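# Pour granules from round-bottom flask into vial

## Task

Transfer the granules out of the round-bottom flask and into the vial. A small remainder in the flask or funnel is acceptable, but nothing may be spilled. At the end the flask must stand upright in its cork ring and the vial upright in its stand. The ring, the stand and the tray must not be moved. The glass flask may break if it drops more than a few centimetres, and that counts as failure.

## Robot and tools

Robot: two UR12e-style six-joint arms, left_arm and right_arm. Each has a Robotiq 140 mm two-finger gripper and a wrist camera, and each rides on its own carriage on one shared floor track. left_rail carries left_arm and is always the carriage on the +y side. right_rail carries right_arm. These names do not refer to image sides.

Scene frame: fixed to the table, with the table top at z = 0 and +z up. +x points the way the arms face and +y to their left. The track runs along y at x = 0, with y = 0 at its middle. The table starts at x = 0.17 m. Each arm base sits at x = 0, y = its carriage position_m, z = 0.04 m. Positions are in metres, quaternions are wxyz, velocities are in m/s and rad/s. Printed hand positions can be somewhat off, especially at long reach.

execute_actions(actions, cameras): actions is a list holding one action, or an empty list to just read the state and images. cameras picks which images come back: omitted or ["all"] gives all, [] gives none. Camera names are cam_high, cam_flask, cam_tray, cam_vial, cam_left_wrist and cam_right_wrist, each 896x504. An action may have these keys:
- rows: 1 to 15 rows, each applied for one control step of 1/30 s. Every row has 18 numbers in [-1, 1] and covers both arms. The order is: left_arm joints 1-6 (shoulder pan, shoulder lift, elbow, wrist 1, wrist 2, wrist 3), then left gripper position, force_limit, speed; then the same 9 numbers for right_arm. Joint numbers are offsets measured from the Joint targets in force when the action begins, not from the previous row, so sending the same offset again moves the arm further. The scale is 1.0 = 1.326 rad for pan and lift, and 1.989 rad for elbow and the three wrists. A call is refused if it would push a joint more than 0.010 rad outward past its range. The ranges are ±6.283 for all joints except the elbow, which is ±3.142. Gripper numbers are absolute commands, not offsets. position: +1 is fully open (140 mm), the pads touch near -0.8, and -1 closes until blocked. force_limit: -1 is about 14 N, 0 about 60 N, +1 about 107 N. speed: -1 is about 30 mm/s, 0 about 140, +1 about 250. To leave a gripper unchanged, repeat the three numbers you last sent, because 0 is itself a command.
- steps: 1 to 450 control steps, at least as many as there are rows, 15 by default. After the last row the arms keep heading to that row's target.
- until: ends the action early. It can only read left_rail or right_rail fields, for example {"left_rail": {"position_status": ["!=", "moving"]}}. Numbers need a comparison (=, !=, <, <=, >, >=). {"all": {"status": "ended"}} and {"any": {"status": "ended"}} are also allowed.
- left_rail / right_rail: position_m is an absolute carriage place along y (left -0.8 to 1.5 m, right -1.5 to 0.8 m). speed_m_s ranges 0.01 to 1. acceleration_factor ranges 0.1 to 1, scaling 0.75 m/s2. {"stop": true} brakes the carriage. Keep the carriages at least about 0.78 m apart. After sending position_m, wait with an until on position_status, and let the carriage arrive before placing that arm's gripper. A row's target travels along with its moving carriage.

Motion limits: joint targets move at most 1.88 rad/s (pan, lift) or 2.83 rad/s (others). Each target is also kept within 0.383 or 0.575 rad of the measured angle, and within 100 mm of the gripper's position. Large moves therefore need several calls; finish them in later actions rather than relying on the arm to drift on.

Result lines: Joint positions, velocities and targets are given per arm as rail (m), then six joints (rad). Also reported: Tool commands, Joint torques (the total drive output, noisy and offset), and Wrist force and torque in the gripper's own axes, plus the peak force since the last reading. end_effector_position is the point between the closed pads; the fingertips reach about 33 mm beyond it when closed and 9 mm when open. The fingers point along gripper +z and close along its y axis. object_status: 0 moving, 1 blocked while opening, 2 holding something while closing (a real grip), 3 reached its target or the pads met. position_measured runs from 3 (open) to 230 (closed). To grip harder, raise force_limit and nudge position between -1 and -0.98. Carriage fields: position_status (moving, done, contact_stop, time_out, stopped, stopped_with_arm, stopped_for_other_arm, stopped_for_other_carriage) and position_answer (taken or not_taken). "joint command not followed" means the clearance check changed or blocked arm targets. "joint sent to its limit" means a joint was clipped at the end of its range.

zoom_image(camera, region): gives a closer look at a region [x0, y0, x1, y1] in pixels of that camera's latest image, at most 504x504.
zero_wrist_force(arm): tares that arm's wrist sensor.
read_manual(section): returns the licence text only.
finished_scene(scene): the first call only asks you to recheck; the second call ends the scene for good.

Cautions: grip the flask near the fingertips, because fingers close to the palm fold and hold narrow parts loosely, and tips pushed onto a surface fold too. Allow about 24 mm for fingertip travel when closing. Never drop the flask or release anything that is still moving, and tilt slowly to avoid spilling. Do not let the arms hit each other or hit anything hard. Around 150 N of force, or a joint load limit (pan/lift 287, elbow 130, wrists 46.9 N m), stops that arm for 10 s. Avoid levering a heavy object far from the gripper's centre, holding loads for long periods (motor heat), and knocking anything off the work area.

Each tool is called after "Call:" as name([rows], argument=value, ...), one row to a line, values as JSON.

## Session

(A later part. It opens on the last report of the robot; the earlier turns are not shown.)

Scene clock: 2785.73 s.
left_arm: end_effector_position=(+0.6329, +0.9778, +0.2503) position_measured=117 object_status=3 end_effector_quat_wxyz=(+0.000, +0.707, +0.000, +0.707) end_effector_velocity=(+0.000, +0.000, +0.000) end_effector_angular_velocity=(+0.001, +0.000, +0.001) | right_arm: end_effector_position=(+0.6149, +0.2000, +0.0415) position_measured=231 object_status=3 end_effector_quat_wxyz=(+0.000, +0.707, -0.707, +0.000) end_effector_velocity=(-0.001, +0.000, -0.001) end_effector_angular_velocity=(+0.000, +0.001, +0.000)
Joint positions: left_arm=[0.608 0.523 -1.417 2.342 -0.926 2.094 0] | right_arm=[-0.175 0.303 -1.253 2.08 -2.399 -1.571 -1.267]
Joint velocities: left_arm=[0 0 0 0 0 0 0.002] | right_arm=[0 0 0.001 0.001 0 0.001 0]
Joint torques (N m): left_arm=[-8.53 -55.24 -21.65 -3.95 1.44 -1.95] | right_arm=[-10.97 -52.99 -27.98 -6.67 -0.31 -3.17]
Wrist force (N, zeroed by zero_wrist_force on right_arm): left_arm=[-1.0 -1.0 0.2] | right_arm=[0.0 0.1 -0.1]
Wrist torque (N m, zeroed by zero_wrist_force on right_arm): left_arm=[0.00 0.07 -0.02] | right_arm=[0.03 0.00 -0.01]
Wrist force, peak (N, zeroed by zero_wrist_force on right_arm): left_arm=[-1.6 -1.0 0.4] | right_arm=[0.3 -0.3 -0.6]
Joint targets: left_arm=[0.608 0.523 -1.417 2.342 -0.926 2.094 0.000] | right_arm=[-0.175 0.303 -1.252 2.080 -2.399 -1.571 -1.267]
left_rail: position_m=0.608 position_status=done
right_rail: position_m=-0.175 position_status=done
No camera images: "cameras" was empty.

Call:
execute_actions([
  {"rows": [[0,0,0,0,0,0,0.1,-0.3,-0.8,0,0.00052,0.00013,-0.00048,0,0,-1,-1,-1],[0,0,0,0,0,0,0.1,-0.3,-0.8,0,0.00104,0.00026,-0.00096,0,0,-1,-1,-1],[0,0,0,0,0,0,0.1,-0.3,-0.8,0,0.00156,0.00039,-0.00143,0,0,-1,-1,-1]], "steps": 8},
], cameras=[])

Call:
execute_actions([
  {"rows": [[0,0,0,0,0,0,0.1,-0.3,-0.8,0,0.00026,0.00007,-0.00024,0,0,-1,-1,-1],[0,0,0,0,0,0,0.1,-0.3,-0.8,0,0.00052,0.00013,-0.00048,0,0,-1,-1,-1]], "steps": 8},
], cameras=[])

Call:
execute_actions([
  {"rows": [[0,0,0,0,0,0,0.1,-0.3,-0.8,0,0.00026,0.00007,-0.00024,0,0,-1,-1,-1],[0,0,0,0,0,0,0.1,-0.3,-0.8,0,0.00052,0.00013,-0.00048,0,0,-1,-1,-1]], "steps": 8},
], cameras=[])

Scene clock: 2795.37 s.
left_arm: end_effector_position=(+0.6329, +0.9778, +0.2503) position_measured=117 object_status=3 end_effector_quat_wxyz=(+0.000, +0.707, +0.000, +0.707) end_effector_velocity=(+0.000, +0.000, +0.000) end_effector_angular_velocity=(-0.001, +0.000, +0.000) | right_arm: end_effector_position=(+0.6149, +0.2000, +0.0400) position_measured=231 object_status=3 end_effector_quat_wxyz=(+0.000, +0.707, -0.707, +0.000) end_effector_velocity=(+0.000, +0.001, -0.001) end_effector_angular_velocity=(+0.002, -0.001, +0.001)
Joint positions: left_arm=[0.608 0.523 -1.417 2.342 -0.926 2.094 0] | right_arm=[-0.175 0.303 -1.25 2.08 -2.402 -1.571 -1.267]
Joint velocities: left_arm=[0 0 0 0 0 0 0] | right_arm=[0 0.001 0.001 0.001 -0.003 0.002 0]
Joint torques (N m): left_arm=[-7.77 -53.51 -22.69 -3.94 1.34 -1.94] | right_arm=[-11.63 -53.07 -27.79 -6.91 -0.29 -3.1]
Wrist force (N, zeroed by zero_wrist_force on right_arm): left_arm=[-1.4 -0.9 0.4] | right_arm=[0.3 -0.1 0.0]
Wrist torque (N m, zeroed by zero_wrist_force on right_arm): left_arm=[0.03 0.13 -0.03] | right_arm=[-0.03 -0.06 -0.01]
Wrist force, peak (N, zeroed by zero_wrist_force on right_arm): left_arm=[-1.3 -1.3 0.9] | right_arm=[0.2 -0.3 -0.5]
Joint targets: left_arm=[0.608 0.523 -1.417 2.342 -0.926 2.094 0.000] | right_arm=[-0.175 0.303 -1.250 2.080 -2.402 -1.571 -1.267]
left_rail: position_m=0.608 position_status=done
right_rail: position_m=-0.175 position_status=done
No camera images: "cameras" was empty.

Scene clock: 2795.83 s.
left_arm: end_effector_position=(+0.6329, +0.9778, +0.2503) position_measured=117 object_status=3 end_effector_quat_wxyz=(+0.000, +0.707, +0.000, +0.707) end_effector_velocity=(+0.000, +0.000, +0.000) end_effector_angular_velocity=(-0.002, +0.000, +0.000) | right_arm: end_effector_position=(+0.6149, +0.2000, +0.0395) position_measured=231 object_status=3 end_effector_quat_wxyz=(+0.000, +0.707, -0.707, +0.000) end_effector_velocity=(+0.001, -0.001, +0.001) end_effector_angular_velocity=(+0.000, -0.003, -0.001)
Joint positions: left_arm=[0.608 0.523 -1.417 2.342 -0.926 2.094 0] | right_arm=[-0.175 0.303 -1.25 2.081 -2.403 -1.571 -1.267]
Joint velocities: left_arm=[0 -0.001 0 0.001 0 -0.001 -0.001] | right_arm=[0 -0.001 -0.001 0 -0.002 -0.001 -0.001]
Joint torques (N m): left_arm=[-7.55 -53.25 -22.56 -3.7 1.41 -1.7] | right_arm=[-12.59 -55.51 -28.24 -6.31 -0.29 -3.1]
Wrist force (N, zeroed by zero_wrist_force on right_arm): left_arm=[-1.4 -1.1 0.0] | right_arm=[0.4 -0.2 -0.2]
Wrist torque (N m, zeroed by zero_wrist_force on right_arm): left_arm=[-0.02 0.14 -0.03] | right_arm=[-0.04 -0.09 -0.01]
Wrist force, peak (N, zeroed by zero_wrist_force on right_arm): left_arm=[-1.7 -0.8 0.5] | right_arm=[0.4 -0.1 -0.3]
Joint targets: left_arm=[0.608 0.523 -1.417 2.342 -0.926 2.094 0.000] | right_arm=[-0.175 0.303 -1.250 2.081 -2.403 -1.571 -1.267]
left_rail: position_m=0.608 position_status=done
right_rail: position_m=-0.175 position_status=done
No camera images: "cameras" was empty.

Scene clock: 2796.30 s.
left_arm: end_effector_position=(+0.6329, +0.9778, +0.2503) position_measured=117 object_status=3 end_effector_quat_wxyz=(+0.000, +0.707, +0.000, +0.707) end_effector_velocity=(+0.000, +0.000, +0.000) end_effector_angular_velocity=(+0.001, -0.001, -0.001) | right_arm: end_effector_position=(+0.6149, +0.2000, +0.0390) position_measured=231 object_status=3 end_effector_quat_wxyz=(+0.000, +0.707, -0.707, +0.000) end_effector_velocity=(+0.000, +0.000, +0.000) end_effector_angular_velocity=(+0.001, -0.001, -0.001)
Joint positions: left_arm=[0.608 0.523 -1.417 2.342 -0.926 2.094 0] | right_arm=[-0.175 0.303 -1.249 2.081 -2.404 -1.571 -1.267]
Joint velocities: left_arm=[0 0.001 0 0 -0.001 0.001 0.001] | right_arm=[0 0 0 0 -0.001 0.001 0]
Joint torques (N m): left_arm=[-9.19 -53.35 -22.79 -3.92 1.28 -1.77] | right_arm=[-12.17 -51.84 -27.64 -6.05 -0.67 -2.89]
Wrist force (N, zeroed by zero_wrist_force on right_arm): left_arm=[-1.3 -0.7 0.6] | right_arm=[-0.1 -0.4 0.0]
Wrist torque (N m, zeroed by zero_wrist_force on right_arm): left_arm=[0.07 0.11 -0.02] | right_arm=[-0.09 0.01 -0.01]
Wrist force, peak (N, zeroed by zero_wrist_force on right_arm): left_arm=[-1.6 -0.9 0.3] | right_arm=[0.5 -0.2 -0.2]
Joint targets: left_arm=[0.608 0.523 -1.417 2.342 -0.926 2.094 0.000] | right_arm=[-0.175 0.303 -1.249 2.081 -2.404 -1.571 -1.267]
left_rail: position_m=0.608 position_status=done
right_rail: position_m=-0.175 position_status=done
No camera images: "cameras" was empty.

Call:
execute_actions([
  {"rows": [[0,0,0,0,0,0,0.1,-0.3,-0.8,0,0.00026,0.00007,-0.00024,0,0,-1,-1,-1],[0,0,0,0,0,0,0.1,-0.3,-0.8,0,0.00052,0.00013,-0.00048,0,0,-1,-1,-1]], "steps": 8},
], cameras=[])

Call:
execute_actions([
  {"rows": [[0,0,0,0,0,0,0.1,-0.3,-0.8,0,0.00026,0.00007,-0.00024,0,0,-1,-1,-1],[0,0,0,0,0,0,0.1,-0.3,-0.8,0,0.00052,0.00013,-0.00048,0,0,-1,-1,-1]], "steps": 8},
], cameras=[])

Scene clock: 2804.17 s.
left_arm: end_effector_position=(+0.6329, +0.9778, +0.2503) position_measured=117 object_status=3 end_effector_quat_wxyz=(+0.000, +0.707, +0.000, +0.707) end_effector_velocity=(+0.000, -0.001, -0.001) end_effector_angular_velocity=(+0.000, +0.001, -0.001) | right_arm: end_effector_position=(+0.6149, +0.2000, +0.0385) position_measured=231 object_status=3 end_effector_quat_wxyz=(+0.000, +0.707, -0.707, +0.000) end_effector_velocity=(+0.000, +0.000, +0.000) end_effector_angular_velocity=(-0.001, +0.000, +0.001)
Joint positions: left_arm=[0.608 0.523 -1.417 2.342 -0.926 2.094 0] | right_arm=[-0.175 0.303 -1.248 2.081 -2.405 -1.571 -1.267]
Joint velocities: left_arm=[0 0 0 0.001 0 0.001 0.001] | right_arm=[0 0.001 0 0 0.001 0 0]
Joint torques (N m): left_arm=[-6.91 -53.56 -24.35 -4 1.39 -1.91] | right_arm=[-9.52 -53.98 -27.52 -6.93 -0.35 -3.02]
Wrist force (N, zeroed by zero_wrist_force on right_arm): left_arm=[-1.0 -0.8 0.5] | right_arm=[0.3 -0.1 -0.1]
Wrist torque (N m, zeroed by zero_wrist_force on right_arm): left_arm=[0.05 0.06 -0.02] | right_arm=[-0.02 -0.07 -0.01]
Wrist force, peak (N, zeroed by zero_wrist_force on right_arm): left_arm=[-1.6 -1.1 0.6] | right_arm=[0.4 0.0 -0.6]
Joint targets: left_arm=[0.608 0.523 -1.417 2.342 -0.926 2.094 0.000] | right_arm=[-0.175 0.303 -1.248 2.081 -2.405 -1.571 -1.267]
left_rail: position_m=0.608 position_status=done
right_rail: position_m=-0.175 position_status=done
No camera images: "cameras" was empty.

Scene clock: 2804.63 s.
left_arm: end_effector_position=(+0.6329, +0.9778, +0.2503) position_measured=117 object_status=3 end_effector_quat_wxyz=(+0.000, +0.707, +0.000, +0.707) end_effector_velocity=(+0.000, +0.000, +0.001) end_effector_angular_velocity=(+0.001, -0.002, +0.000) | right_arm: end_effector_position=(+0.6149, +0.2000, +0.0380) position_measured=231 object_status=3 end_effector_quat_wxyz=(+0.000, +0.707, -0.707, +0.000) end_effector_velocity=(-0.001, -0.001, -0.001) end_effector_angular_velocity=(-0.001, +0.003, -0.001)
Joint positions: left_arm=[0.608 0.523 -1.417 2.342 -0.926 2.094 0] | right_arm=[-0.175 0.303 -1.248 2.081 -2.406 -1.571 -1.267]
Joint velocities: left_arm=[0 0.001 0 -0.001 -0.001 0.001 0] | right_arm=[0 -0.001 0.001 0.001 0.001 0 0]
Joint torques (N m): left_arm=[-8.05 -53.02 -23.92 -3.96 1.44 -1.74] | right_arm=[-7.93 -53.67 -28.71 -6.56 -0.92 -2.64]
Wrist force (N, zeroed by zero_wrist_force on right_arm): left_arm=[-1.2 -0.8 0.7] | right_arm=[0.4 -0.1 -0.2]
Wrist torque (N m, zeroed by zero_wrist_force on right_arm): left_arm=[0.03 0.11 -0.02] | right_arm=[-0.01 -0.10 -0.02]
Wrist force, peak (N, zeroed by zero_wrist_force on right_arm): left_arm=[-1.5 -0.8 0.7] | right_arm=[0.5 -0.2 0.2]
Joint targets: left_arm=[0.608 0.523 -1.417 2.342 -0.926 2.094 0.000] | right_arm=[-0.175 0.303 -1.248 2.081 -2.406 -1.571 -1.267]
left_rail: position_m=0.608 position_status=done
right_rail: position_m=-0.175 position_status=done
No camera images: "cameras" was empty.

Call:
execute_actions([
  {"rows": [[0,0,0,0,0,0,0.1,-0.3,-0.8,0,0.00021,0.00005,-0.00019,0,0,-1,-1,-1],[0,0,0,0,0,0,0.1,-0.3,-0.8,0,0.000416,0.000105,-0.000382,0,0,-1,-1,-1]], "steps": 8},
], cameras=[])

Call:
execute_actions([
  {"rows": [[0,0,0,0,0,0,0.1,-0.3,-0.8,0,0.00021,0.00005,-0.00019,0,0,-1,-1,-1],[0,0,0,0,0,0,0.1,-0.3,-0.8,0,0.000416,0.000105,-0.000382,0,0,-1,-1,-1]], "steps": 8},
], cameras=[])

Scene clock: 2811.30 s.
left_arm: end_effector_position=(+0.6329, +0.9778, +0.2503) position_measured=117 object_status=3 end_effector_quat_wxyz=(+0.000, +0.707, +0.000, +0.707) end_effector_velocity=(+0.000, +0.001, +0.000) end_effector_angular_velocity=(+0.000, +0.000, +0.001) | right_arm: end_effector_position=(+0.6149, +0.2000, +0.0376) position_measured=231 object_status=3 end_effector_quat_wxyz=(+0.000, +0.707, -0.707, +0.000) end_effector_velocity=(+0.000, -0.001, +0.000) end_effector_angular_velocity=(+0.000, +0.000, -0.001)
Joint positions: left_arm=[0.608 0.523 -1.417 2.342 -0.926 2.094 0] | right_arm=[-0.175 0.303 -1.247 2.082 -2.406 -1.571 -1.267]
Joint velocities: left_arm=[0 0 0 0 0 -0.001 0] | right_arm=[0 -0.001 0 0 0 0 0]
Joint torques (N m): left_arm=[-8.2 -51.13 -25.14 -3.85 1.35 -1.66] | right_arm=[-8.39 -52.78 -26.8 -6.79 -0.39 -3.03]
Wrist force (N, zeroed by zero_wrist_force on right_arm): left_arm=[-1.5 -0.8 0.5] | right_arm=[0.2 -0.6 -0.3]
Wrist torque (N m, zeroed by zero_wrist_force on right_arm): left_arm=[0.05 0.16 -0.02] | right_arm=[-0.13 -0.05 -0.02]
Wrist force, peak (N, zeroed by zero_wrist_force on right_arm): left_arm=[-1.5 -1.2 0.6] | right_arm=[0.5 -0.2 -0.6]
Joint targets: left_arm=[0.608 0.523 -1.417 2.342 -0.926 2.094 0.000] | right_arm=[-0.175 0.303 -1.247 2.082 -2.406 -1.571 -1.267]
left_rail: position_m=0.608 position_status=done
right_rail: position_m=-0.175 position_status=done
No camera images: "cameras" was empty.

Scene clock: 2811.77 s.
left_arm: end_effector_position=(+0.6329, +0.9778, +0.2503) position_measured=117 object_status=3 end_effector_quat_wxyz=(+0.000, +0.707, +0.000, +0.707) end_effector_velocity=(+0.000, +0.000, +0.000) end_effector_angular_velocity=(+0.000, +0.000, -0.001) | right_arm: end_effector_position=(+0.6149, +0.2000, +0.0372) position_measured=231 object_status=3 end_effector_quat_wxyz=(+0.000, +0.707, -0.707, +0.000) end_effector_velocity=(-0.002, +0.000, -0.002) end_effector_angular_velocity=(-0.001, +0.003, +0.001)
Joint positions: left_arm=[0.608 0.523 -1.417 2.342 -0.926 2.094 0] | right_arm=[-0.175 0.303 -1.247 2.082 -2.407 -1.571 -1.267]
Joint velocities: left_arm=[0 0 0 0 0 0.001 0] | right_arm=[0 0.001 0.001 0.003 0 0 0]
Joint torques (N m): left_arm=[-8.25 -52.2 -25.17 -4.08 1.56 -1.78] | right_arm=[-8.77 -50.86 -28.03 -6.48 -0.11 -3.47]
Wrist force (N, zeroed by zero_wrist_force on right_arm): left_arm=[-1.3 -0.4 0.8] | right_arm=[0.1 -0.1 -0.1]
Wrist torque (N m, zeroed by zero_wrist_force on right_arm): left_arm=[0.13 0.14 -0.03] | right_arm=[-0.02 -0.03 -0.02]
Wrist force, peak (N, zeroed by zero_wrist_force on right_arm): left_arm=[-1.1 -1.1 0.8] | right_arm=[0.6 -0.4 0.2]
Joint targets: left_arm=[0.608 0.523 -1.417 2.342 -0.926 2.094 0.000] | right_arm=[-0.175 0.303 -1.246 2.082 -2.407 -1.571 -1.267]
left_rail: position_m=0.608 position_status=done
right_rail: position_m=-0.175 position_status=done
No camera images: "cameras" was empty.

Call:
execute_actions([
  {"rows": [[0,0,0,0,0,0,0.1,-0.3,-0.8,0,0.00021,0.00005,-0.00019,0,0,-1,-1,-1],[0,0,0,0,0,0,0.1,-0.3,-0.8,0,0.000416,0.000105,-0.000382,0,0,-1,-1,-1]], "steps": 8},
], cameras=[])

Call:
execute_actions([
  {"rows": [[0,0,0,0,0,0,0.1,-0.3,-0.8,0,0.00021,0.00005,-0.00019,0,0,-1,-1,-1],[0,0,0,0,0,0,0.1,-0.3,-0.8,0,0.000416,0.000105,-0.000382,0,0,-1,-1,-1]], "steps": 8},
], cameras=[])

Scene clock: 2817.90 s.
left_arm: end_effector_position=(+0.6329, +0.9778, +0.2503) position_measured=117 object_status=3 end_effector_quat_wxyz=(+0.000, +0.707, +0.000, +0.707) end_effector_velocity=(+0.000, -0.001, +0.000) end_effector_angular_velocity=(+0.000, +0.000, -0.001) | right_arm: end_effector_position=(+0.6149, +0.2000, +0.0368) position_measured=231 object_status=3 end_effector_quat_wxyz=(+0.000, +0.707, -0.707, +0.000) end_effector_velocity=(-0.001, -0.001, -0.002) end_effector_angular_velocity=(+0.000, +0.003, -0.001)
Joint positions: left_arm=[0.608 0.523 -1.417 2.342 -0.926 2.094 0] | right_arm=[-0.175 0.303 -1.246 2.082 -2.408 -1.571 -1.267]
Joint velocities: left_arm=[0 -0.001 0 0 0 -0.001 0] | right_arm=[0 -0.001 0.002 0.001 -0.001 0.001 0]
Joint torques (N m): left_arm=[-7.3 -52.07 -25.57 -3.85 1.64 -1.63] | right_arm=[-8.16 -53.76 -27.18 -6.74 -0.2 -2.81]
Wrist force (N, zeroed by zero_wrist_force on right_arm): left_arm=[-1.1 -0.9 0.6] | right_arm=[0.2 0.0 0.1]
Wrist torque (N m, zeroed by zero_wrist_force on right_arm): left_arm=[0.02 0.07 -0.03] | right_arm=[-0.02 -0.05 -0.02]
Wrist force, peak (N, zeroed by zero_wrist_force on right_arm): left_arm=[-1.6 -1.0 1.0] | right_arm=[0.1 -0.3 -0.5]
Joint targets: left_arm=[0.608 0.523 -1.417 2.342 -0.926 2.094 0.000] | right_arm=[-0.175 0.303 -1.246 2.082 -2.408 -1.571 -1.267]
left_rail: position_m=0.608 position_status=done
right_rail: position_m=-0.175 position_status=done
No camera images: "cameras" was empty.

Scene clock: 2818.37 s.
left_arm: end_effector_position=(+0.6329, +0.9778, +0.2503) position_measured=117 object_status=3 end_effector_quat_wxyz=(+0.000, +0.707, +0.000, +0.707) end_effector_velocity=(+0.000, +0.000, +0.000) end_effector_angular_velocity=(+0.001, -0.001, +0.000) | right_arm: end_effector_position=(+0.6149, +0.2000, +0.0364) position_measured=231 object_status=3 end_effector_quat_wxyz=(+0.000, +0.707, -0.707, +0.000) end_effector_velocity=(+0.000, -0.001, -0.001) end_effector_angular_velocity=(-0.001, +0.000, +0.000)
Joint positions: left_arm=[0.608 0.523 -1.417 2.342 -0.926 2.094 0] | right_arm=[-0.175 0.303 -1.245 2.082 -2.409 -1.571 -1.267]
Joint velocities: left_arm=[0 0 0 0 0 0 0.001] | right_arm=[0 0 0.001 0 0 -0.001 0]
Joint torques (N m): left_arm=[-8.67 -52 -26.52 -3.94 1.65 -1.69] | right_arm=[-8.24 -44.68 -25.63 -5.93 -0.44 -3.31]
Wrist force (N, zeroed by zero_wrist_force on right_arm): left_arm=[-1.1 -0.6 0.2] | right_arm=[0.9 1.4 -8.6]
Wrist torque (N m, zeroed by zero_wrist_force on right_arm): left_arm=[0.08 0.10 -0.02] | right_arm=[-0.10 -0.06 -0.03]
Wrist force, peak (N, zeroed by zero_wrist_force on right_arm): left_arm=[-1.5 -0.9 0.6] | right_arm=[0.9 1.4 -8.6]
Joint targets: left_arm=[0.608 0.523 -1.417 2.342 -0.926 2.094 0.000] | right_arm=[-0.175 0.303 -1.245 2.082 -2.409 -1.571 -1.267]
left_rail: position_m=0.608 position_status=done
right_rail: position_m=-0.175 position_status=done
No camera images: "cameras" was empty.

Call:
execute_actions([
  {"rows": [[0,0,0,0,0,0,0.1,-0.3,-0.8,0,-0.0026,-0.0007,0.0024,0,0,-1,-1,-1],[0,0,0,0,0,0,0.1,-0.3,-0.8,0,-0.0060,-0.0015,0.0055,0,0,-1,-1,-1],[0,0,0,0,0,0,0.1,-0.3,-0.8,0,-0.0090,-0.0023,0.0083,0,0,-1,-1,-1],[0,0,0,0,0,0,0.1,-0.3,-0.8,0.0005,-0.0104,-0.0028,0.0100,0,0.0003,-1,-1,-1],[0,0,0,0,0,0,0.1,-0.3,-0.8,0.0013,-0.0104,-0.0035,0.0105,0,0.0009,-0.634,-1,-0.5],[0,0,0,0,0,0,0.1,-0.3,-0.8,0.0041,-0.0105,-0.0054,0.0124,0,0.0027,-0.634,-1,-0.5],[0,0,0,0,0,0,0.1,-0.3,-0.8,0.0082,-0.0106,-0.0081,0.0152,0,0.0055,-0.634,-1,-0.5],[0,0,0,0,0,0,0.1,-0.3,-0.8,0.0128,-0.0107,-0.0112,0.0184,0,0.0086,-0.634,-1,-0.5],[0,0,0,0,0,0,0.1,-0.3,-0.8,0.0175,-0.0108,-0.0143,0.0216,0,0.0116,-0.634,-1,-0.5],[0,0,0,0,0,0,0.1,-0.3,-0.8,0.0216,-0.0109,-0.0171,0.0244,0,0.0144,-0.634,-1,-0.5],[0,0,0,0,0,0,0.1,-0.3,-0.8,0.0244,-0.0110,-0.0190,0.0263,0,0.0163,-0.634,-1,-0.5],[0,0,0,0,0,0,0.1,-0.3,-0.8,0.025668,-0.011018,-0.019834,0.027189,0,0.017112,-0.634,-1,-0.5]], "steps": 28},
], cameras=["cam_right_wrist", "cam_tray"])

Scene clock: 2869.77 s.
left_arm: end_effector_position=(+0.6329, +0.9778, +0.2503) position_measured=117 object_status=3 end_effector_quat_wxyz=(+0.000, +0.707, +0.000, +0.707) end_effector_velocity=(+0.000, +0.000, +0.000) end_effector_angular_velocity=(-0.002, +0.000, -0.001) | right_arm: end_effector_position=(+0.6148, +0.2253, +0.0604) position_measured=209 object_status=3 end_effector_quat_wxyz=(+0.000, +0.707, -0.707, +0.000) end_effector_velocity=(+0.002, +0.000, +0.002) end_effector_angular_velocity=(+0.001, -0.003, -0.002)
Joint positions: left_arm=[0.608 0.523 -1.417 2.342 -0.926 2.094 0] | right_arm=[-0.175 0.337 -1.26 2.043 -2.355 -1.571 -1.233]
Joint velocities: left_arm=[0 0 0 0 0 0.001 -0.002] | right_arm=[0 -0.001 -0.001 -0.002 0 0 0.001]
Joint torques (N m): left_arm=[-7.36 -50.27 -27.98 -4.21 1.7 -1.53] | right_arm=[16.98 -78.7 -42.57 -2.93 0.17 4.02]
Wrist force (N, zeroed by zero_wrist_force on right_arm): left_arm=[-1.3 -1.0 0.6] | right_arm=[-0.1 0.1 0.1]
Wrist torque (N m, zeroed by zero_wrist_force on right_arm): left_arm=[0.00 0.12 -0.02] | right_arm=[0.01 0.03 0.01]
Wrist force, peak (N, zeroed by zero_wrist_force on right_arm): left_arm=[-1.7 -0.8 0.8] | right_arm=[1.5 1.8 -12.5]
Joint targets: left_arm=[0.608 0.523 -1.417 2.342 -0.926 2.094 0.000] | right_arm=[-0.175 0.338 -1.260 2.043 -2.355 -1.571 -1.233]
left_rail: position_m=0.608 position_status=done
right_rail: position_m=-0.175 position_status=done
Images, in order (width x height): cam_tray 896x504, cam_right_wrist 896x504.

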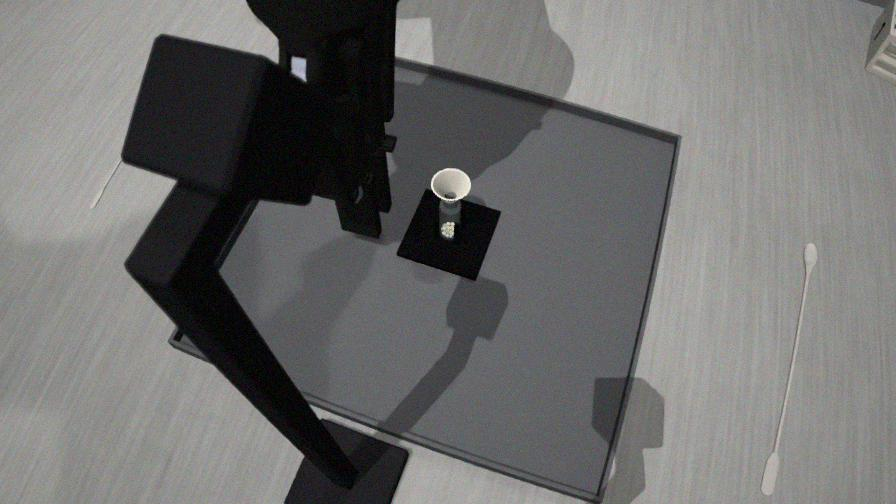

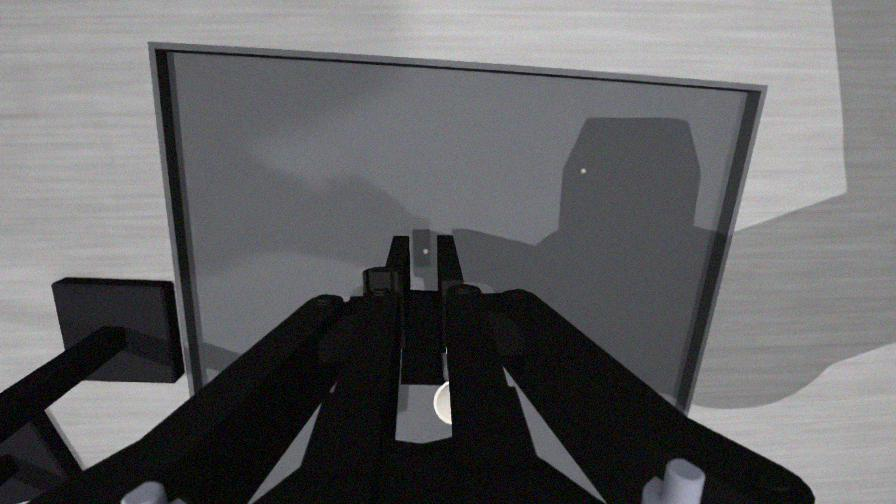

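Call:
zoom_image(camera="cam_right_wrist", region=[370, 215, 482, 278])

Scaled by 4.500 from the camera's 896x504 image, which has a finer 1280x720 frame.

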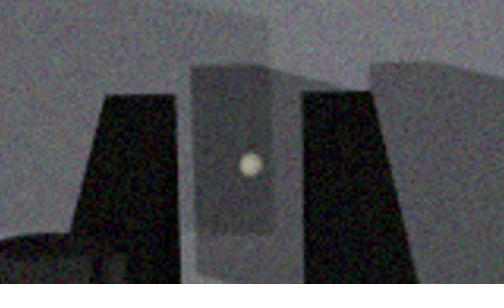

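Call:
execute_actions([
  {"rows": [[0,0,0,0,0,0,0.1,-0.3,-0.8,0.0001,0.0008,0.0002,-0.0008,0,0.0001,-0.634,-1,-0.5],[0,0,0,0,0,0,0.1,-0.3,-0.8,0.0003,0.0025,0.0008,-0.0024,0,0.0002,-0.634,-1,-0.5],[0,0,0,0,0,0,0.1,-0.3,-0.8,0.0005,0.0049,0.0016,-0.0049,0,0.0003,-0.634,-1,-0.5],[0,0,0,0,0,0,0.1,-0.3,-0.8,0.0008,0.0077,0.0024,-0.0076,0,0.0005,-0.634,-1,-0.5],[0,0,0,0,0,0,0.1,-0.3,-0.8,0.0011,0.0105,0.0033,-0.0103,0,0.0007,-0.634,-1,-0.5],[0,0,0,0,0,0,0.1,-0.3,-0.8,0.0013,0.0130,0.0041,-0.0128,0,0.0009,-0.634,-1,-0.5],[0,0,0,0,0,0,0.1,-0.3,-0.8,0.0015,0.0147,0.0047,-0.0144,0,0.0010,-0.634,-1,-0.5],[0,0,0,0,0,0,0.1,-0.3,-0.8,0.001557,0.015441,0.004892,-0.015186,0,0.001038,-0.634,-1,-0.5]], "steps": 18},
], cameras=["cam_right_wrist"])

Call:
zoom_image(camera="cam_right_wrist", region=[370, 215, 482, 278])

Scene clock: 2911.60 s.
left_arm: end_effector_position=(+0.6329, +0.9778, +0.2503) position_measured=117 object_status=3 end_effector_quat_wxyz=(+0.000, +0.707, +0.000, +0.707) end_effector_velocity=(+0.000, +0.000, +0.000) end_effector_angular_velocity=(-0.001, +0.000, +0.001) | right_arm: end_effector_position=(+0.6136, +0.2265, +0.0446) position_measured=209 object_status=3 end_effector_quat_wxyz=(+0.000, +0.707, -0.707, +0.000) end_effector_velocity=(+0.000, +0.000, -0.001) end_effector_angular_velocity=(-0.001, -0.001, +0.000)
Joint positions: left_arm=[0.608 0.523 -1.417 2.342 -0.926 2.094 0] | right_arm=[-0.175 0.34 -1.24 2.053 -2.385 -1.571 -1.231]
Joint velocities: left_arm=[0 0 0 0 0 -0.001 -0.001] | right_arm=[0 0 0.001 0 -0.002 -0.001 0]
Joint torques (N m): left_arm=[-7.91 -50.46 -29.05 -3.95 1.54 -1.5] | right_arm=[18 -56.67 -26.33 -6.58 -0.08 4.17]
Wrist force (N, zeroed by zero_wrist_force on right_arm): left_arm=[-1.4 -1.0 0.5] | right_arm=[-0.1 -0.1 0.2]
Wrist torque (N m, zeroed by zero_wrist_force on right_arm): left_arm=[0.01 0.13 -0.02] | right_arm=[-0.02 0.04 0.01]
Wrist force, peak (N, zeroed by zero_wrist_force on right_arm): left_arm=[-1.5 -1.1 0.5] | right_arm=[-0.2 -0.1 0.9]
Joint targets: left_arm=[0.608 0.523 -1.417 2.342 -0.926 2.094 0.000] | right_arm=[-0.175 0.340 -1.240 2.053 -2.385 -1.571 -1.231]
left_rail: position_m=0.608 position_status=done
right_rail: position_m=-0.175 position_status=done
Images, in order (width x height): cam_right_wrist 896x504.

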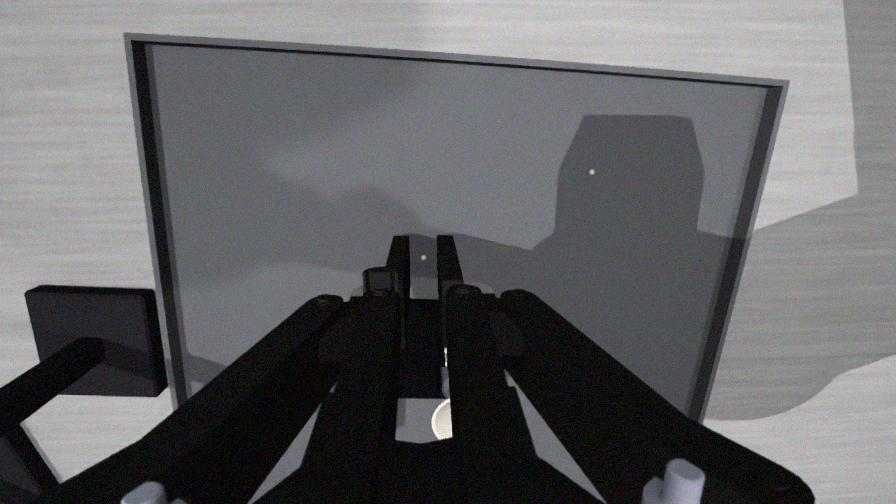

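Scaled by 4.500 from the camera's 896x504 image, which has a finer 1280x720 frame.

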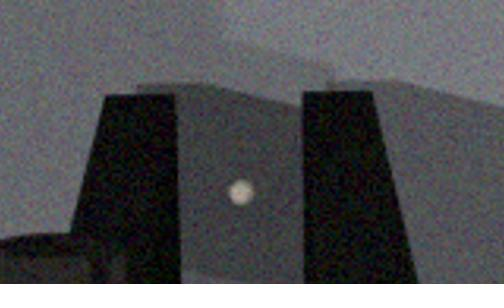

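Call:
execute_actions([
  {"rows": [[0,0,0,0,0,0,0.1,-0.3,-0.8,0,0.0005,0.0001,-0.0005,0,0,-0.634,-1,-0.5],[0,0,0,0,0,0,0.1,-0.3,-0.8,0,0.0016,0.0004,-0.0015,0,0,-0.634,-1,-0.5],[0,0,0,0,0,0,0.1,-0.3,-0.8,0,0.0035,0.0009,-0.0033,0,0,-0.634,-1,-0.5],[0,0,0,0,0,0,0.1,-0.3,-0.8,0,0.0054,0.0014,-0.0050,0,0,-0.634,-1,-0.5],[0,0,0,0,0,0,0.1,-0.3,-0.8,0,0.0066,0.0017,-0.0061,0,0,-0.634,-1,-0.5],[0,0,0,0,0,0,0.1,-0.3,-0.8,0,0.007075,0.001854,-0.006571,0,0,-0.634,-1,-0.5]], "steps": 16},
], cameras=["cam_right_wrist"])

Call:
zoom_image(camera="cam_right_wrist", region=[370, 215, 482, 278])

Scene clock: 2920.53 s.
left_arm: end_effector_position=(+0.6329, +0.9778, +0.2503) position_measured=117 object_status=3 end_effector_quat_wxyz=(+0.000, +0.707, +0.000, +0.707) end_effector_velocity=(+0.000, +0.000, +0.000) end_effector_angular_velocity=(+0.002, -0.001, +0.000) | right_arm: end_effector_position=(+0.6135, +0.2265, +0.0375) position_measured=209 object_status=3 end_effector_quat_wxyz=(+0.000, +0.707, -0.707, +0.000) end_effector_velocity=(-0.001, +0.000, -0.001) end_effector_angular_velocity=(-0.001, +0.001, +0.001)
Joint positions: left_arm=[0.608 0.523 -1.417 2.342 -0.926 2.094 0] | right_arm=[-0.175 0.34 -1.23 2.056 -2.398 -1.571 -1.231]
Joint velocities: left_arm=[0 0 0 -0.001 0 0 0.002] | right_arm=[0 0.001 0.001 0.001 -0.001 0 0]
Joint torques (N m): left_arm=[-7.58 -49.16 -29.35 -3.74 1.72 -1.44] | right_arm=[15.39 -54.16 -27.59 -6.68 -0.47 4.01]
Wrist force (N, zeroed by zero_wrist_force on right_arm): left_arm=[-1.1 -0.5 0.9] | right_arm=[0.2 -0.4 0.1]
Wrist torque (N m, zeroed by zero_wrist_force on right_arm): left_arm=[0.12 0.09 -0.02] | right_arm=[-0.08 -0.03 0.00]
Wrist force, peak (N, zeroed by zero_wrist_force on right_arm): left_arm=[-1.8 -0.9 0.6] | right_arm=[-0.1 -0.3 0.8]
Joint targets: left_arm=[0.608 0.523 -1.417 2.342 -0.926 2.094 0.000] | right_arm=[-0.175 0.340 -1.230 2.056 -2.398 -1.571 -1.231]
left_rail: position_m=0.608 position_status=done
right_rail: position_m=-0.175 position_status=done
Images, in order (width x height): cam_right_wrist 896x504.

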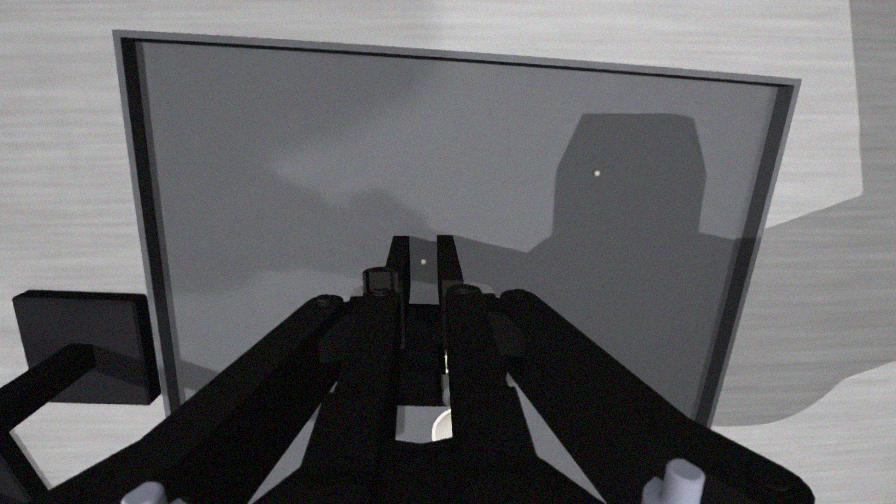

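Scaled by 4.500 from the camera's 896x504 image, which has a finer 1280x720 frame.

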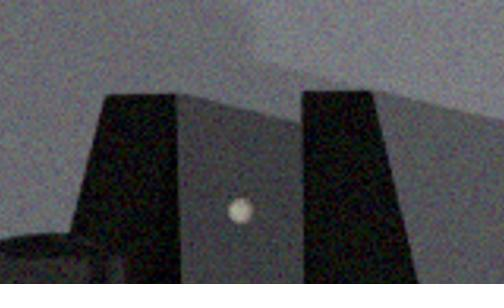

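Call:
execute_actions([
  {"rows": [[0,0,0,0,0,0,0.1,-0.3,-0.8,0,0,0,0,0,0,-1,-1,-1]], "steps": 24},
], cameras=["cam_right_wrist", "cam_tray"])

Call:
zoom_image(camera="cam_right_wrist", region=[370, 215, 482, 278])

Scene clock: 2930.77 s.
left_arm: end_effector_position=(+0.6329, +0.9778, +0.2503) position_measured=117 object_status=3 end_effector_quat_wxyz=(+0.000, +0.707, +0.000, +0.707) end_effector_velocity=(+0.000, -0.001, +0.000) end_effector_angular_velocity=(+0.002, +0.000, -0.001) | right_arm: end_effector_position=(+0.6135, +0.2264, +0.0374) position_measured=231 object_status=3 end_effector_quat_wxyz=(+0.000, +0.707, -0.707, +0.000) end_effector_velocity=(-0.001, -0.001, -0.001) end_effector_angular_velocity=(-0.001, +0.002, -0.001)
Joint positions: left_arm=[0.608 0.523 -1.417 2.342 -0.926 2.094 0] | right_arm=[-0.175 0.34 -1.23 2.056 -2.398 -1.571 -1.231]
Joint velocities: left_arm=[0 0 0 0.001 0 0.001 0.003] | right_arm=[0 0 0.001 0.001 0.001 -0.001 0.001]
Joint torques (N m): left_arm=[-7.09 -47.84 -30.94 -4.02 1.53 -1.5] | right_arm=[13.9 -56.03 -36.85 -5.66 -0.37 3.52]
Wrist force (N, zeroed by zero_wrist_force on right_arm): left_arm=[-1.3 -0.3 0.5] | right_arm=[0.1 -0.1 -0.3]
Wrist torque (N m, zeroed by zero_wrist_force on right_arm): left_arm=[0.15 0.12 -0.02] | right_arm=[-0.01 -0.01 -0.01]
Wrist force, peak (N, zeroed by zero_wrist_force on right_arm): left_arm=[-1.5 -1.1 1.0] | right_arm=[0.4 -0.5 0.4]
Joint targets: left_arm=[0.608 0.523 -1.417 2.342 -0.926 2.094 0.000] | right_arm=[-0.175 0.340 -1.230 2.056 -2.398 -1.571 -1.231]
left_rail: position_m=0.608 position_status=done
right_rail: position_m=-0.175 position_status=done
Images, in order (width x height): cam_tray 896x504, cam_right_wrist 896x504.

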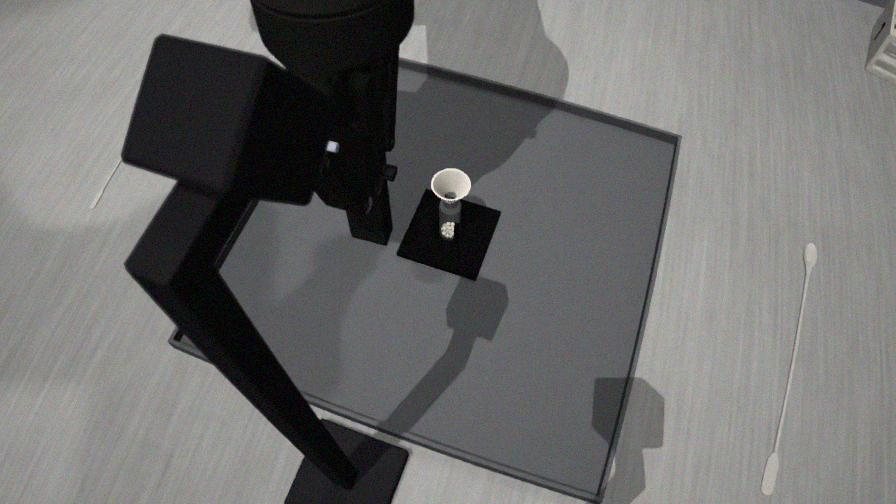

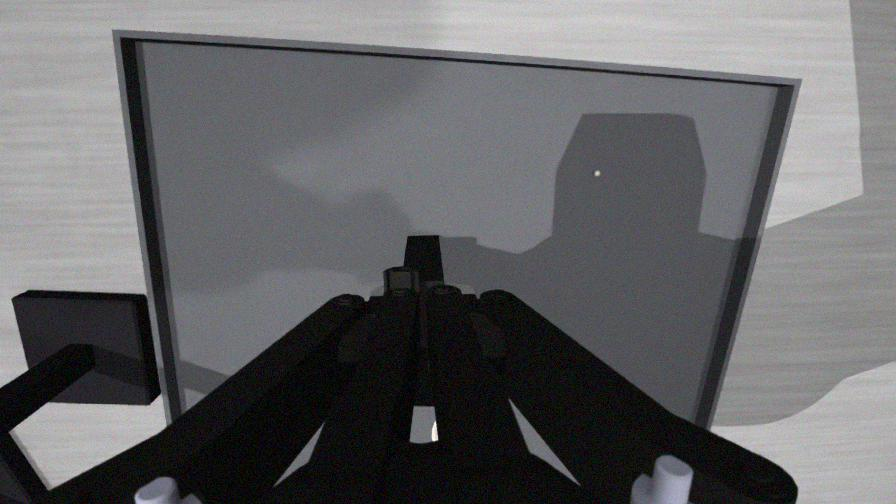

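Scaled by 4.500 from the camera's 896x504 image, which has a finer 1280x720 frame.

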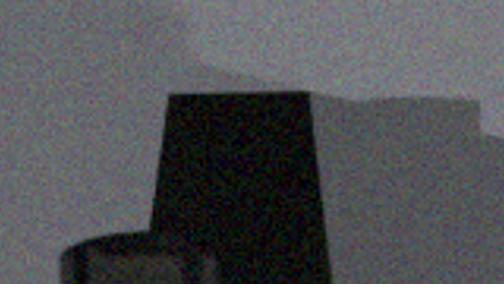

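Call:
execute_actions([
  {"rows": [[0,0,0,0,0,0,0.1,-0.3,-0.8,0,-0.0020,-0.0005,0.0018,0,0,-1,-1,-1],[0,0,0,0,0,0,0.1,-0.3,-0.8,0,-0.0066,-0.0017,0.0061,0,0,-1,-1,-1],[0,0,0,0,0,0,0.1,-0.3,-0.8,0,-0.0120,-0.0032,0.0112,0,0,-1,-1,-1],[0,0,0,0,0,0,0.1,-0.3,-0.8,0,-0.0170,-0.0046,0.0159,0,0,-1,-1,-1],[0,0,0,0,0,0,0.1,-0.3,-0.8,0,-0.0200,-0.0054,0.0188,0,0,-1,-1,-1],[0,0,0,0,0,0,0.1,-0.3,-0.8,0,-0.0208,-0.0057,0.0196,0,0,-1,-1,-1]], "steps": 16},
], cameras=["cam_right_wrist", "cam_tray", "cam_vial", "cam_high"])

Scene clock: 2938.90 s.
left_arm: end_effector_position=(+0.6329, +0.9778, +0.2503) position_measured=117 object_status=3 end_effector_quat_wxyz=(+0.000, +0.707, +0.000, +0.707) end_effector_velocity=(+0.000, +0.000, +0.000) end_effector_angular_velocity=(-0.002, +0.000, +0.001) | right_arm: end_effector_position=(+0.6136, +0.2264, +0.0581) position_measured=231 object_status=3 end_effector_quat_wxyz=(+0.000, +0.707, -0.707, +0.000) end_effector_velocity=(+0.000, +0.001, +0.001) end_effector_angular_velocity=(+0.000, +0.000, +0.000)
Joint positions: left_arm=[0.608 0.523 -1.417 2.342 -0.926 2.094 0] | right_arm=[-0.175 0.34 -1.257 2.045 -2.359 -1.571 -1.231]
Joint velocities: left_arm=[0 0 0 0 0 0 -0.002] | right_arm=[0 0.001 -0.001 -0.002 0.003 0 0]
Joint torques (N m): left_arm=[-6.96 -47.13 -31.54 -3.95 1.79 -1.4] | right_arm=[15.81 -77.25 -40.59 -2.79 0.03 3.97]
Wrist force (N, zeroed by zero_wrist_force on right_arm): left_arm=[-1.4 -0.7 0.7] | right_arm=[-0.1 -0.2 0.2]
Wrist torque (N m, zeroed by zero_wrist_force on right_arm): left_arm=[0.06 0.14 -0.03] | right_arm=[-0.04 0.03 0.02]
Wrist force, peak (N, zeroed by zero_wrist_force on right_arm): left_arm=[-1.7 -1.2 0.6] | right_arm=[0.7 0.3 2.2]
Joint targets: left_arm=[0.608 0.523 -1.417 2.342 -0.926 2.094 0.000] | right_arm=[-0.175 0.340 -1.258 2.045 -2.359 -1.571 -1.231]
left_rail: position_m=0.608 position_status=done
right_rail: position_m=-0.175 position_status=done
Images, in order (width x height): cam_high 896x504, cam_tray 896x504, cam_vial 896x504, cam_right_wrist 896x504.

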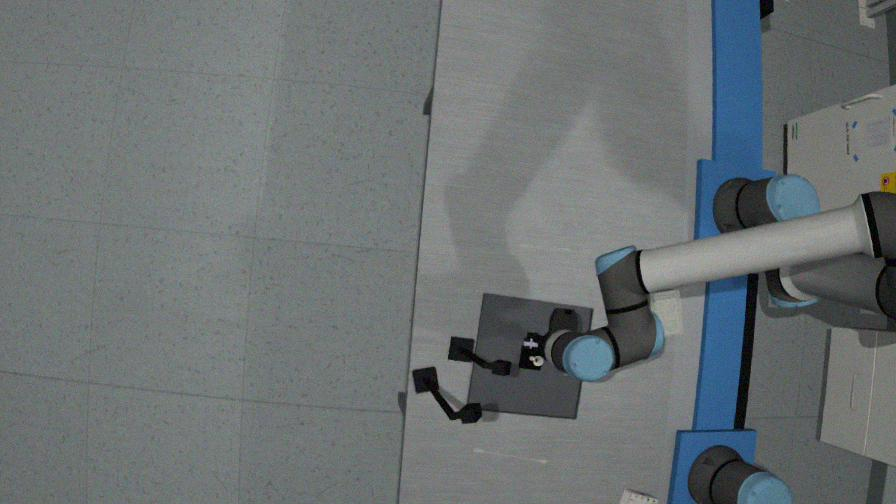

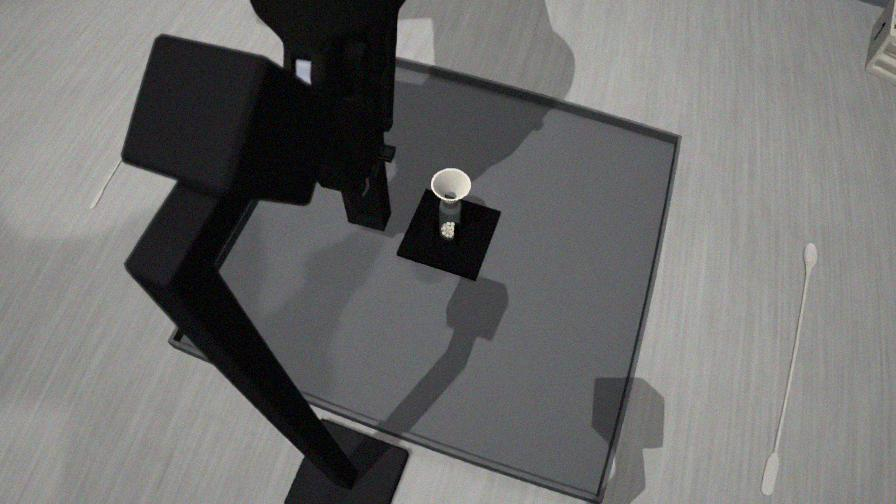

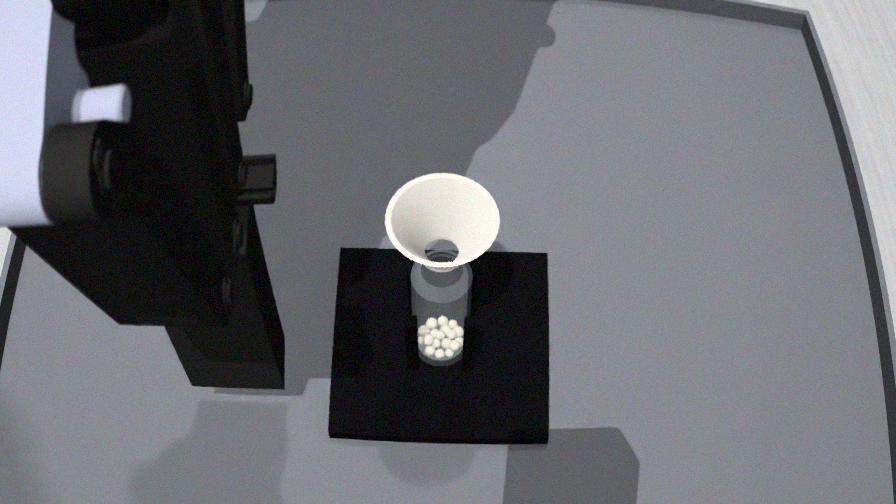

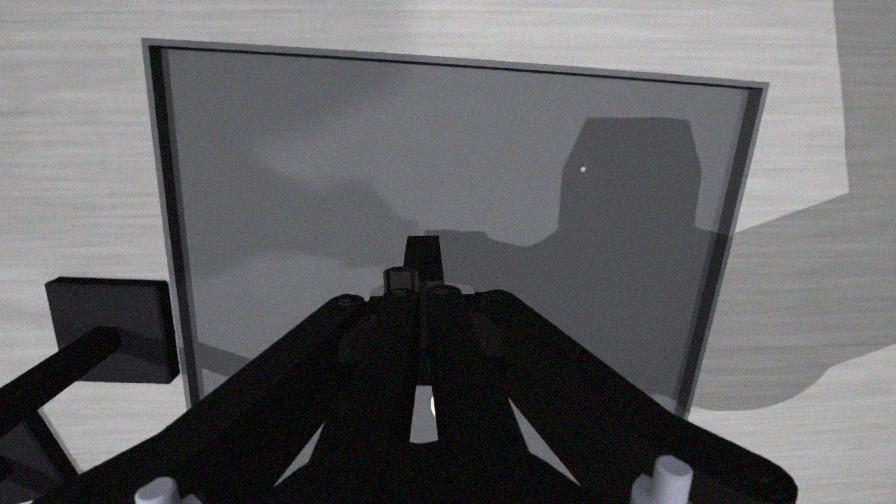

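Call:
execute_actions([
  {"rows": [[0,0,0,0,0,0,0.1,-0.3,-0.8,0.0007,-0.0017,0.0016,-0.0005,0,0.0005,-1,-1,-1],[0,0,0,0,0,0,0.1,-0.3,-0.8,0.0024,-0.0054,0.0051,-0.0015,0,0.0016,-1,-1,-1],[0,0,0,0,0,0,0.1,-0.3,-0.8,0.0047,-0.0107,0.0102,-0.0031,0,0.0031,-1,-1,-1],[0,0,0,0,0,0,0.1,-0.3,-0.8,0.0074,-0.0168,0.0160,-0.0048,0,0.0049,-1,-1,-1],[0,0,0,0,0,0,0.1,-0.3,-0.8,0.0101,-0.0229,0.0218,-0.0066,0,0.0067,-1,-1,-1],[0,0,0,0,0,0,0.1,-0.3,-0.8,0.0124,-0.0282,0.0269,-0.0081,0,0.0083,-1,-1,-1],[0,0,0,0,0,0,0.1,-0.3,-0.8,0.0140,-0.0319,0.0304,-0.0092,0,0.0093,-1,-1,-1],[0,0,0,0,0,0,0.1,-0.3,-0.8,0.014751,-0.033580,0.032015,-0.009662,0,0.009834,-1,-1,-1]], "steps": 18},
], cameras=["cam_right_wrist", "cam_tray", "cam_vial"])

Scene clock: 2971.07 s.
left_arm: end_effector_position=(+0.6329, +0.9778, +0.2503) position_measured=117 object_status=3 end_effector_quat_wxyz=(+0.000, +0.707, +0.000, +0.707) end_effector_velocity=(+0.000, +0.000, +0.000) end_effector_angular_velocity=(+0.001, +0.000, +0.001) | right_arm: end_effector_position=(+0.5741, +0.2264, +0.0584) position_measured=231 object_status=3 end_effector_quat_wxyz=(+0.000, +0.707, -0.707, +0.000) end_effector_velocity=(-0.001, +0.000, +0.001) end_effector_angular_velocity=(+0.001, -0.002, -0.001)
Joint positions: left_arm=[0.608 0.523 -1.417 2.342 -0.926 2.094 0] | right_arm=[-0.175 0.359 -1.302 2.108 -2.378 -1.571 -1.212]
Joint velocities: left_arm=[0 0 0 0 0 -0.001 0.001] | right_arm=[0 0 -0.003 0.002 -0.001 0.001 0]
Joint torques (N m): left_arm=[-7.99 -46.72 -32.21 -3.87 1.93 -1.48] | right_arm=[17.45 -72.37 -26.98 -6.21 0.34 4.36]
Wrist force (N, zeroed by zero_wrist_force on right_arm): left_arm=[-1.0 -0.8 0.1] | right_arm=[0.1 0.1 0.2]
Wrist torque (N m, zeroed by zero_wrist_force on right_arm): left_arm=[0.05 0.07 -0.03] | right_arm=[0.00 -0.03 0.00]
Wrist force, peak (N, zeroed by zero_wrist_force on right_arm): left_arm=[-1.8 -1.1 0.0] | right_arm=[0.3 -2.0 0.5]
Joint targets: left_arm=[0.608 0.523 -1.417 2.342 -0.926 2.094 0.000] | right_arm=[-0.175 0.359 -1.302 2.109 -2.378 -1.571 -1.211]
left_rail: position_m=0.608 position_status=done
right_rail: position_m=-0.175 position_status=done
Images, in order (width x height): cam_tray 896x504, cam_vial 896x504, cam_right_wrist 896x504.

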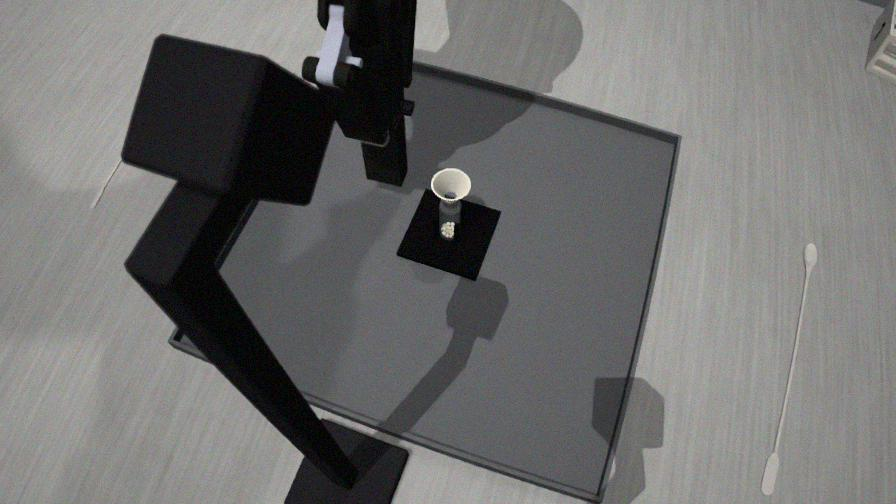

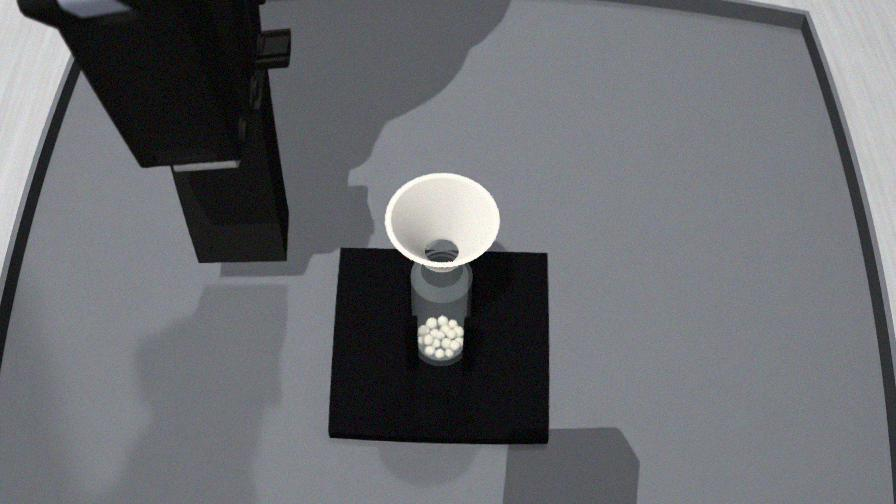

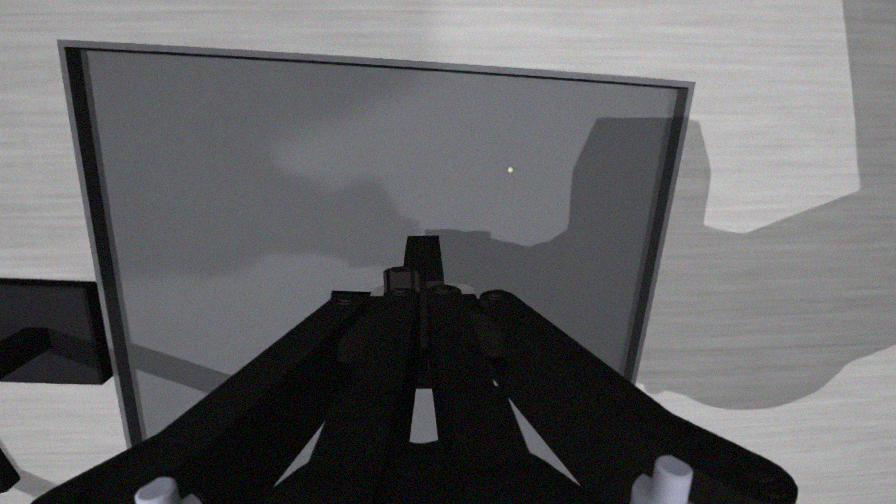

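Call:
zoom_image(camera="cam_vial", region=[160, 160, 320, 280])

Call:
zoom_image(camera="cam_vial", region=[0, 240, 400, 504])

Call:
zoom_image(camera="cam_tray", region=[250, 90, 530, 330])

Scaled by 3.150 from the camera's 896x504 image, which has a finer 1280x720 frame.

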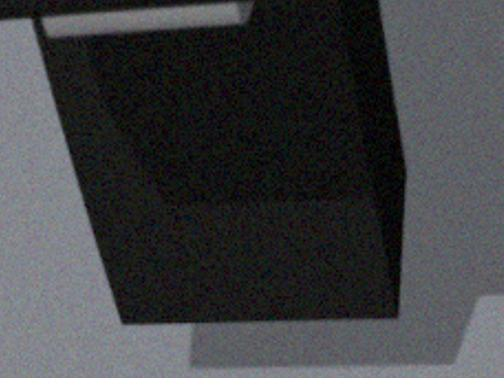

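Scaled by 1.260 from the camera's 896x504 image, which has a finer 1280x720 frame.

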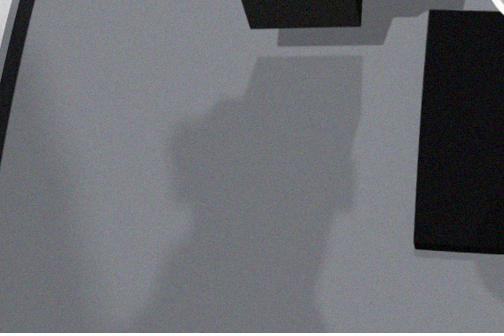

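Scaled by 1.800 from the camera's 896x504 image, which has a finer 1280x720 frame.

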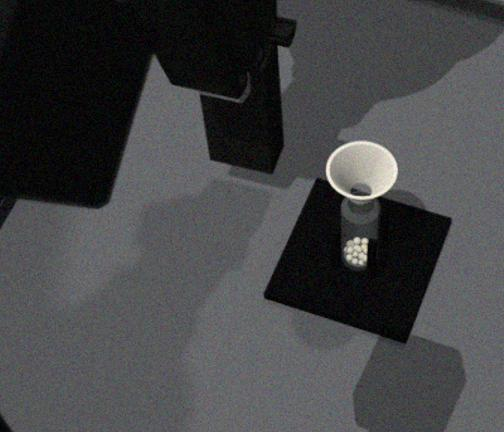

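Call:
zoom_image(camera="cam_right_wrist", region=[395, 225, 451, 257])

Scaled by 9.000 from the camera's 896x504 image, which has a finer 1280x720 frame.

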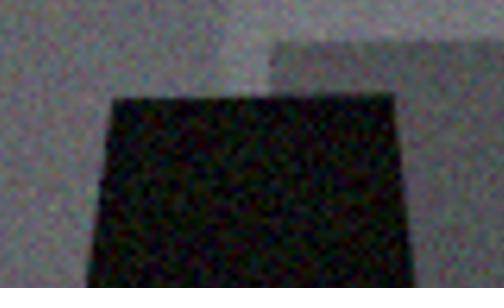

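Call:
zoom_image(camera="cam_tray", region=[140, 40, 420, 280])

Call:
zoom_image(camera="cam_tray", region=[400, 40, 700, 280])

Call:
zoom_image(camera="cam_tray", region=[160, 260, 660, 504])

Scaled by 1.800 from the camera's 896x504 image, which has a finer 1280x720 frame.

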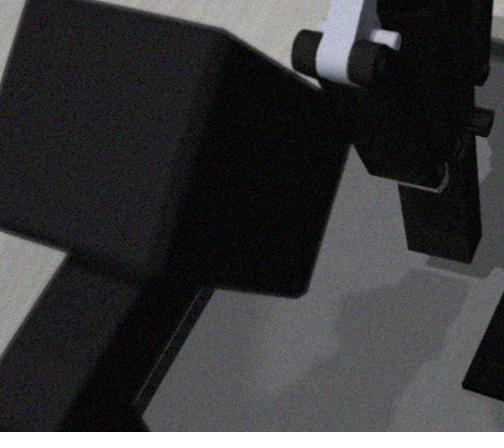

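Scaled by 1.680 from the camera's 896x504 image, which has a finer 1280x720 frame.

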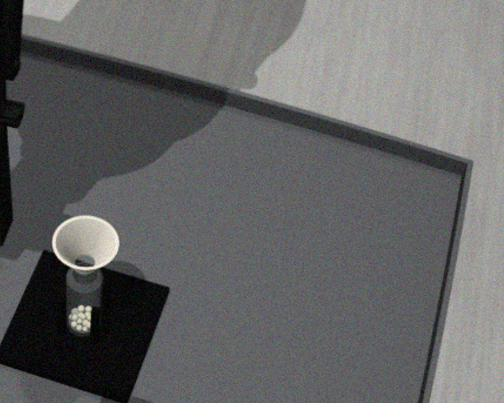

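Scaled by 1.008 from the camera's 896x504 image, which has a finer 1280x720 frame.

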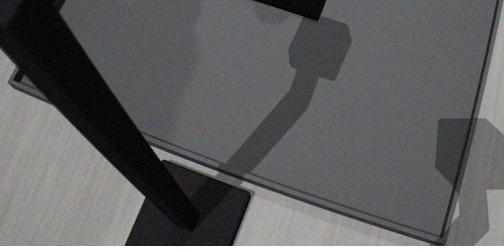

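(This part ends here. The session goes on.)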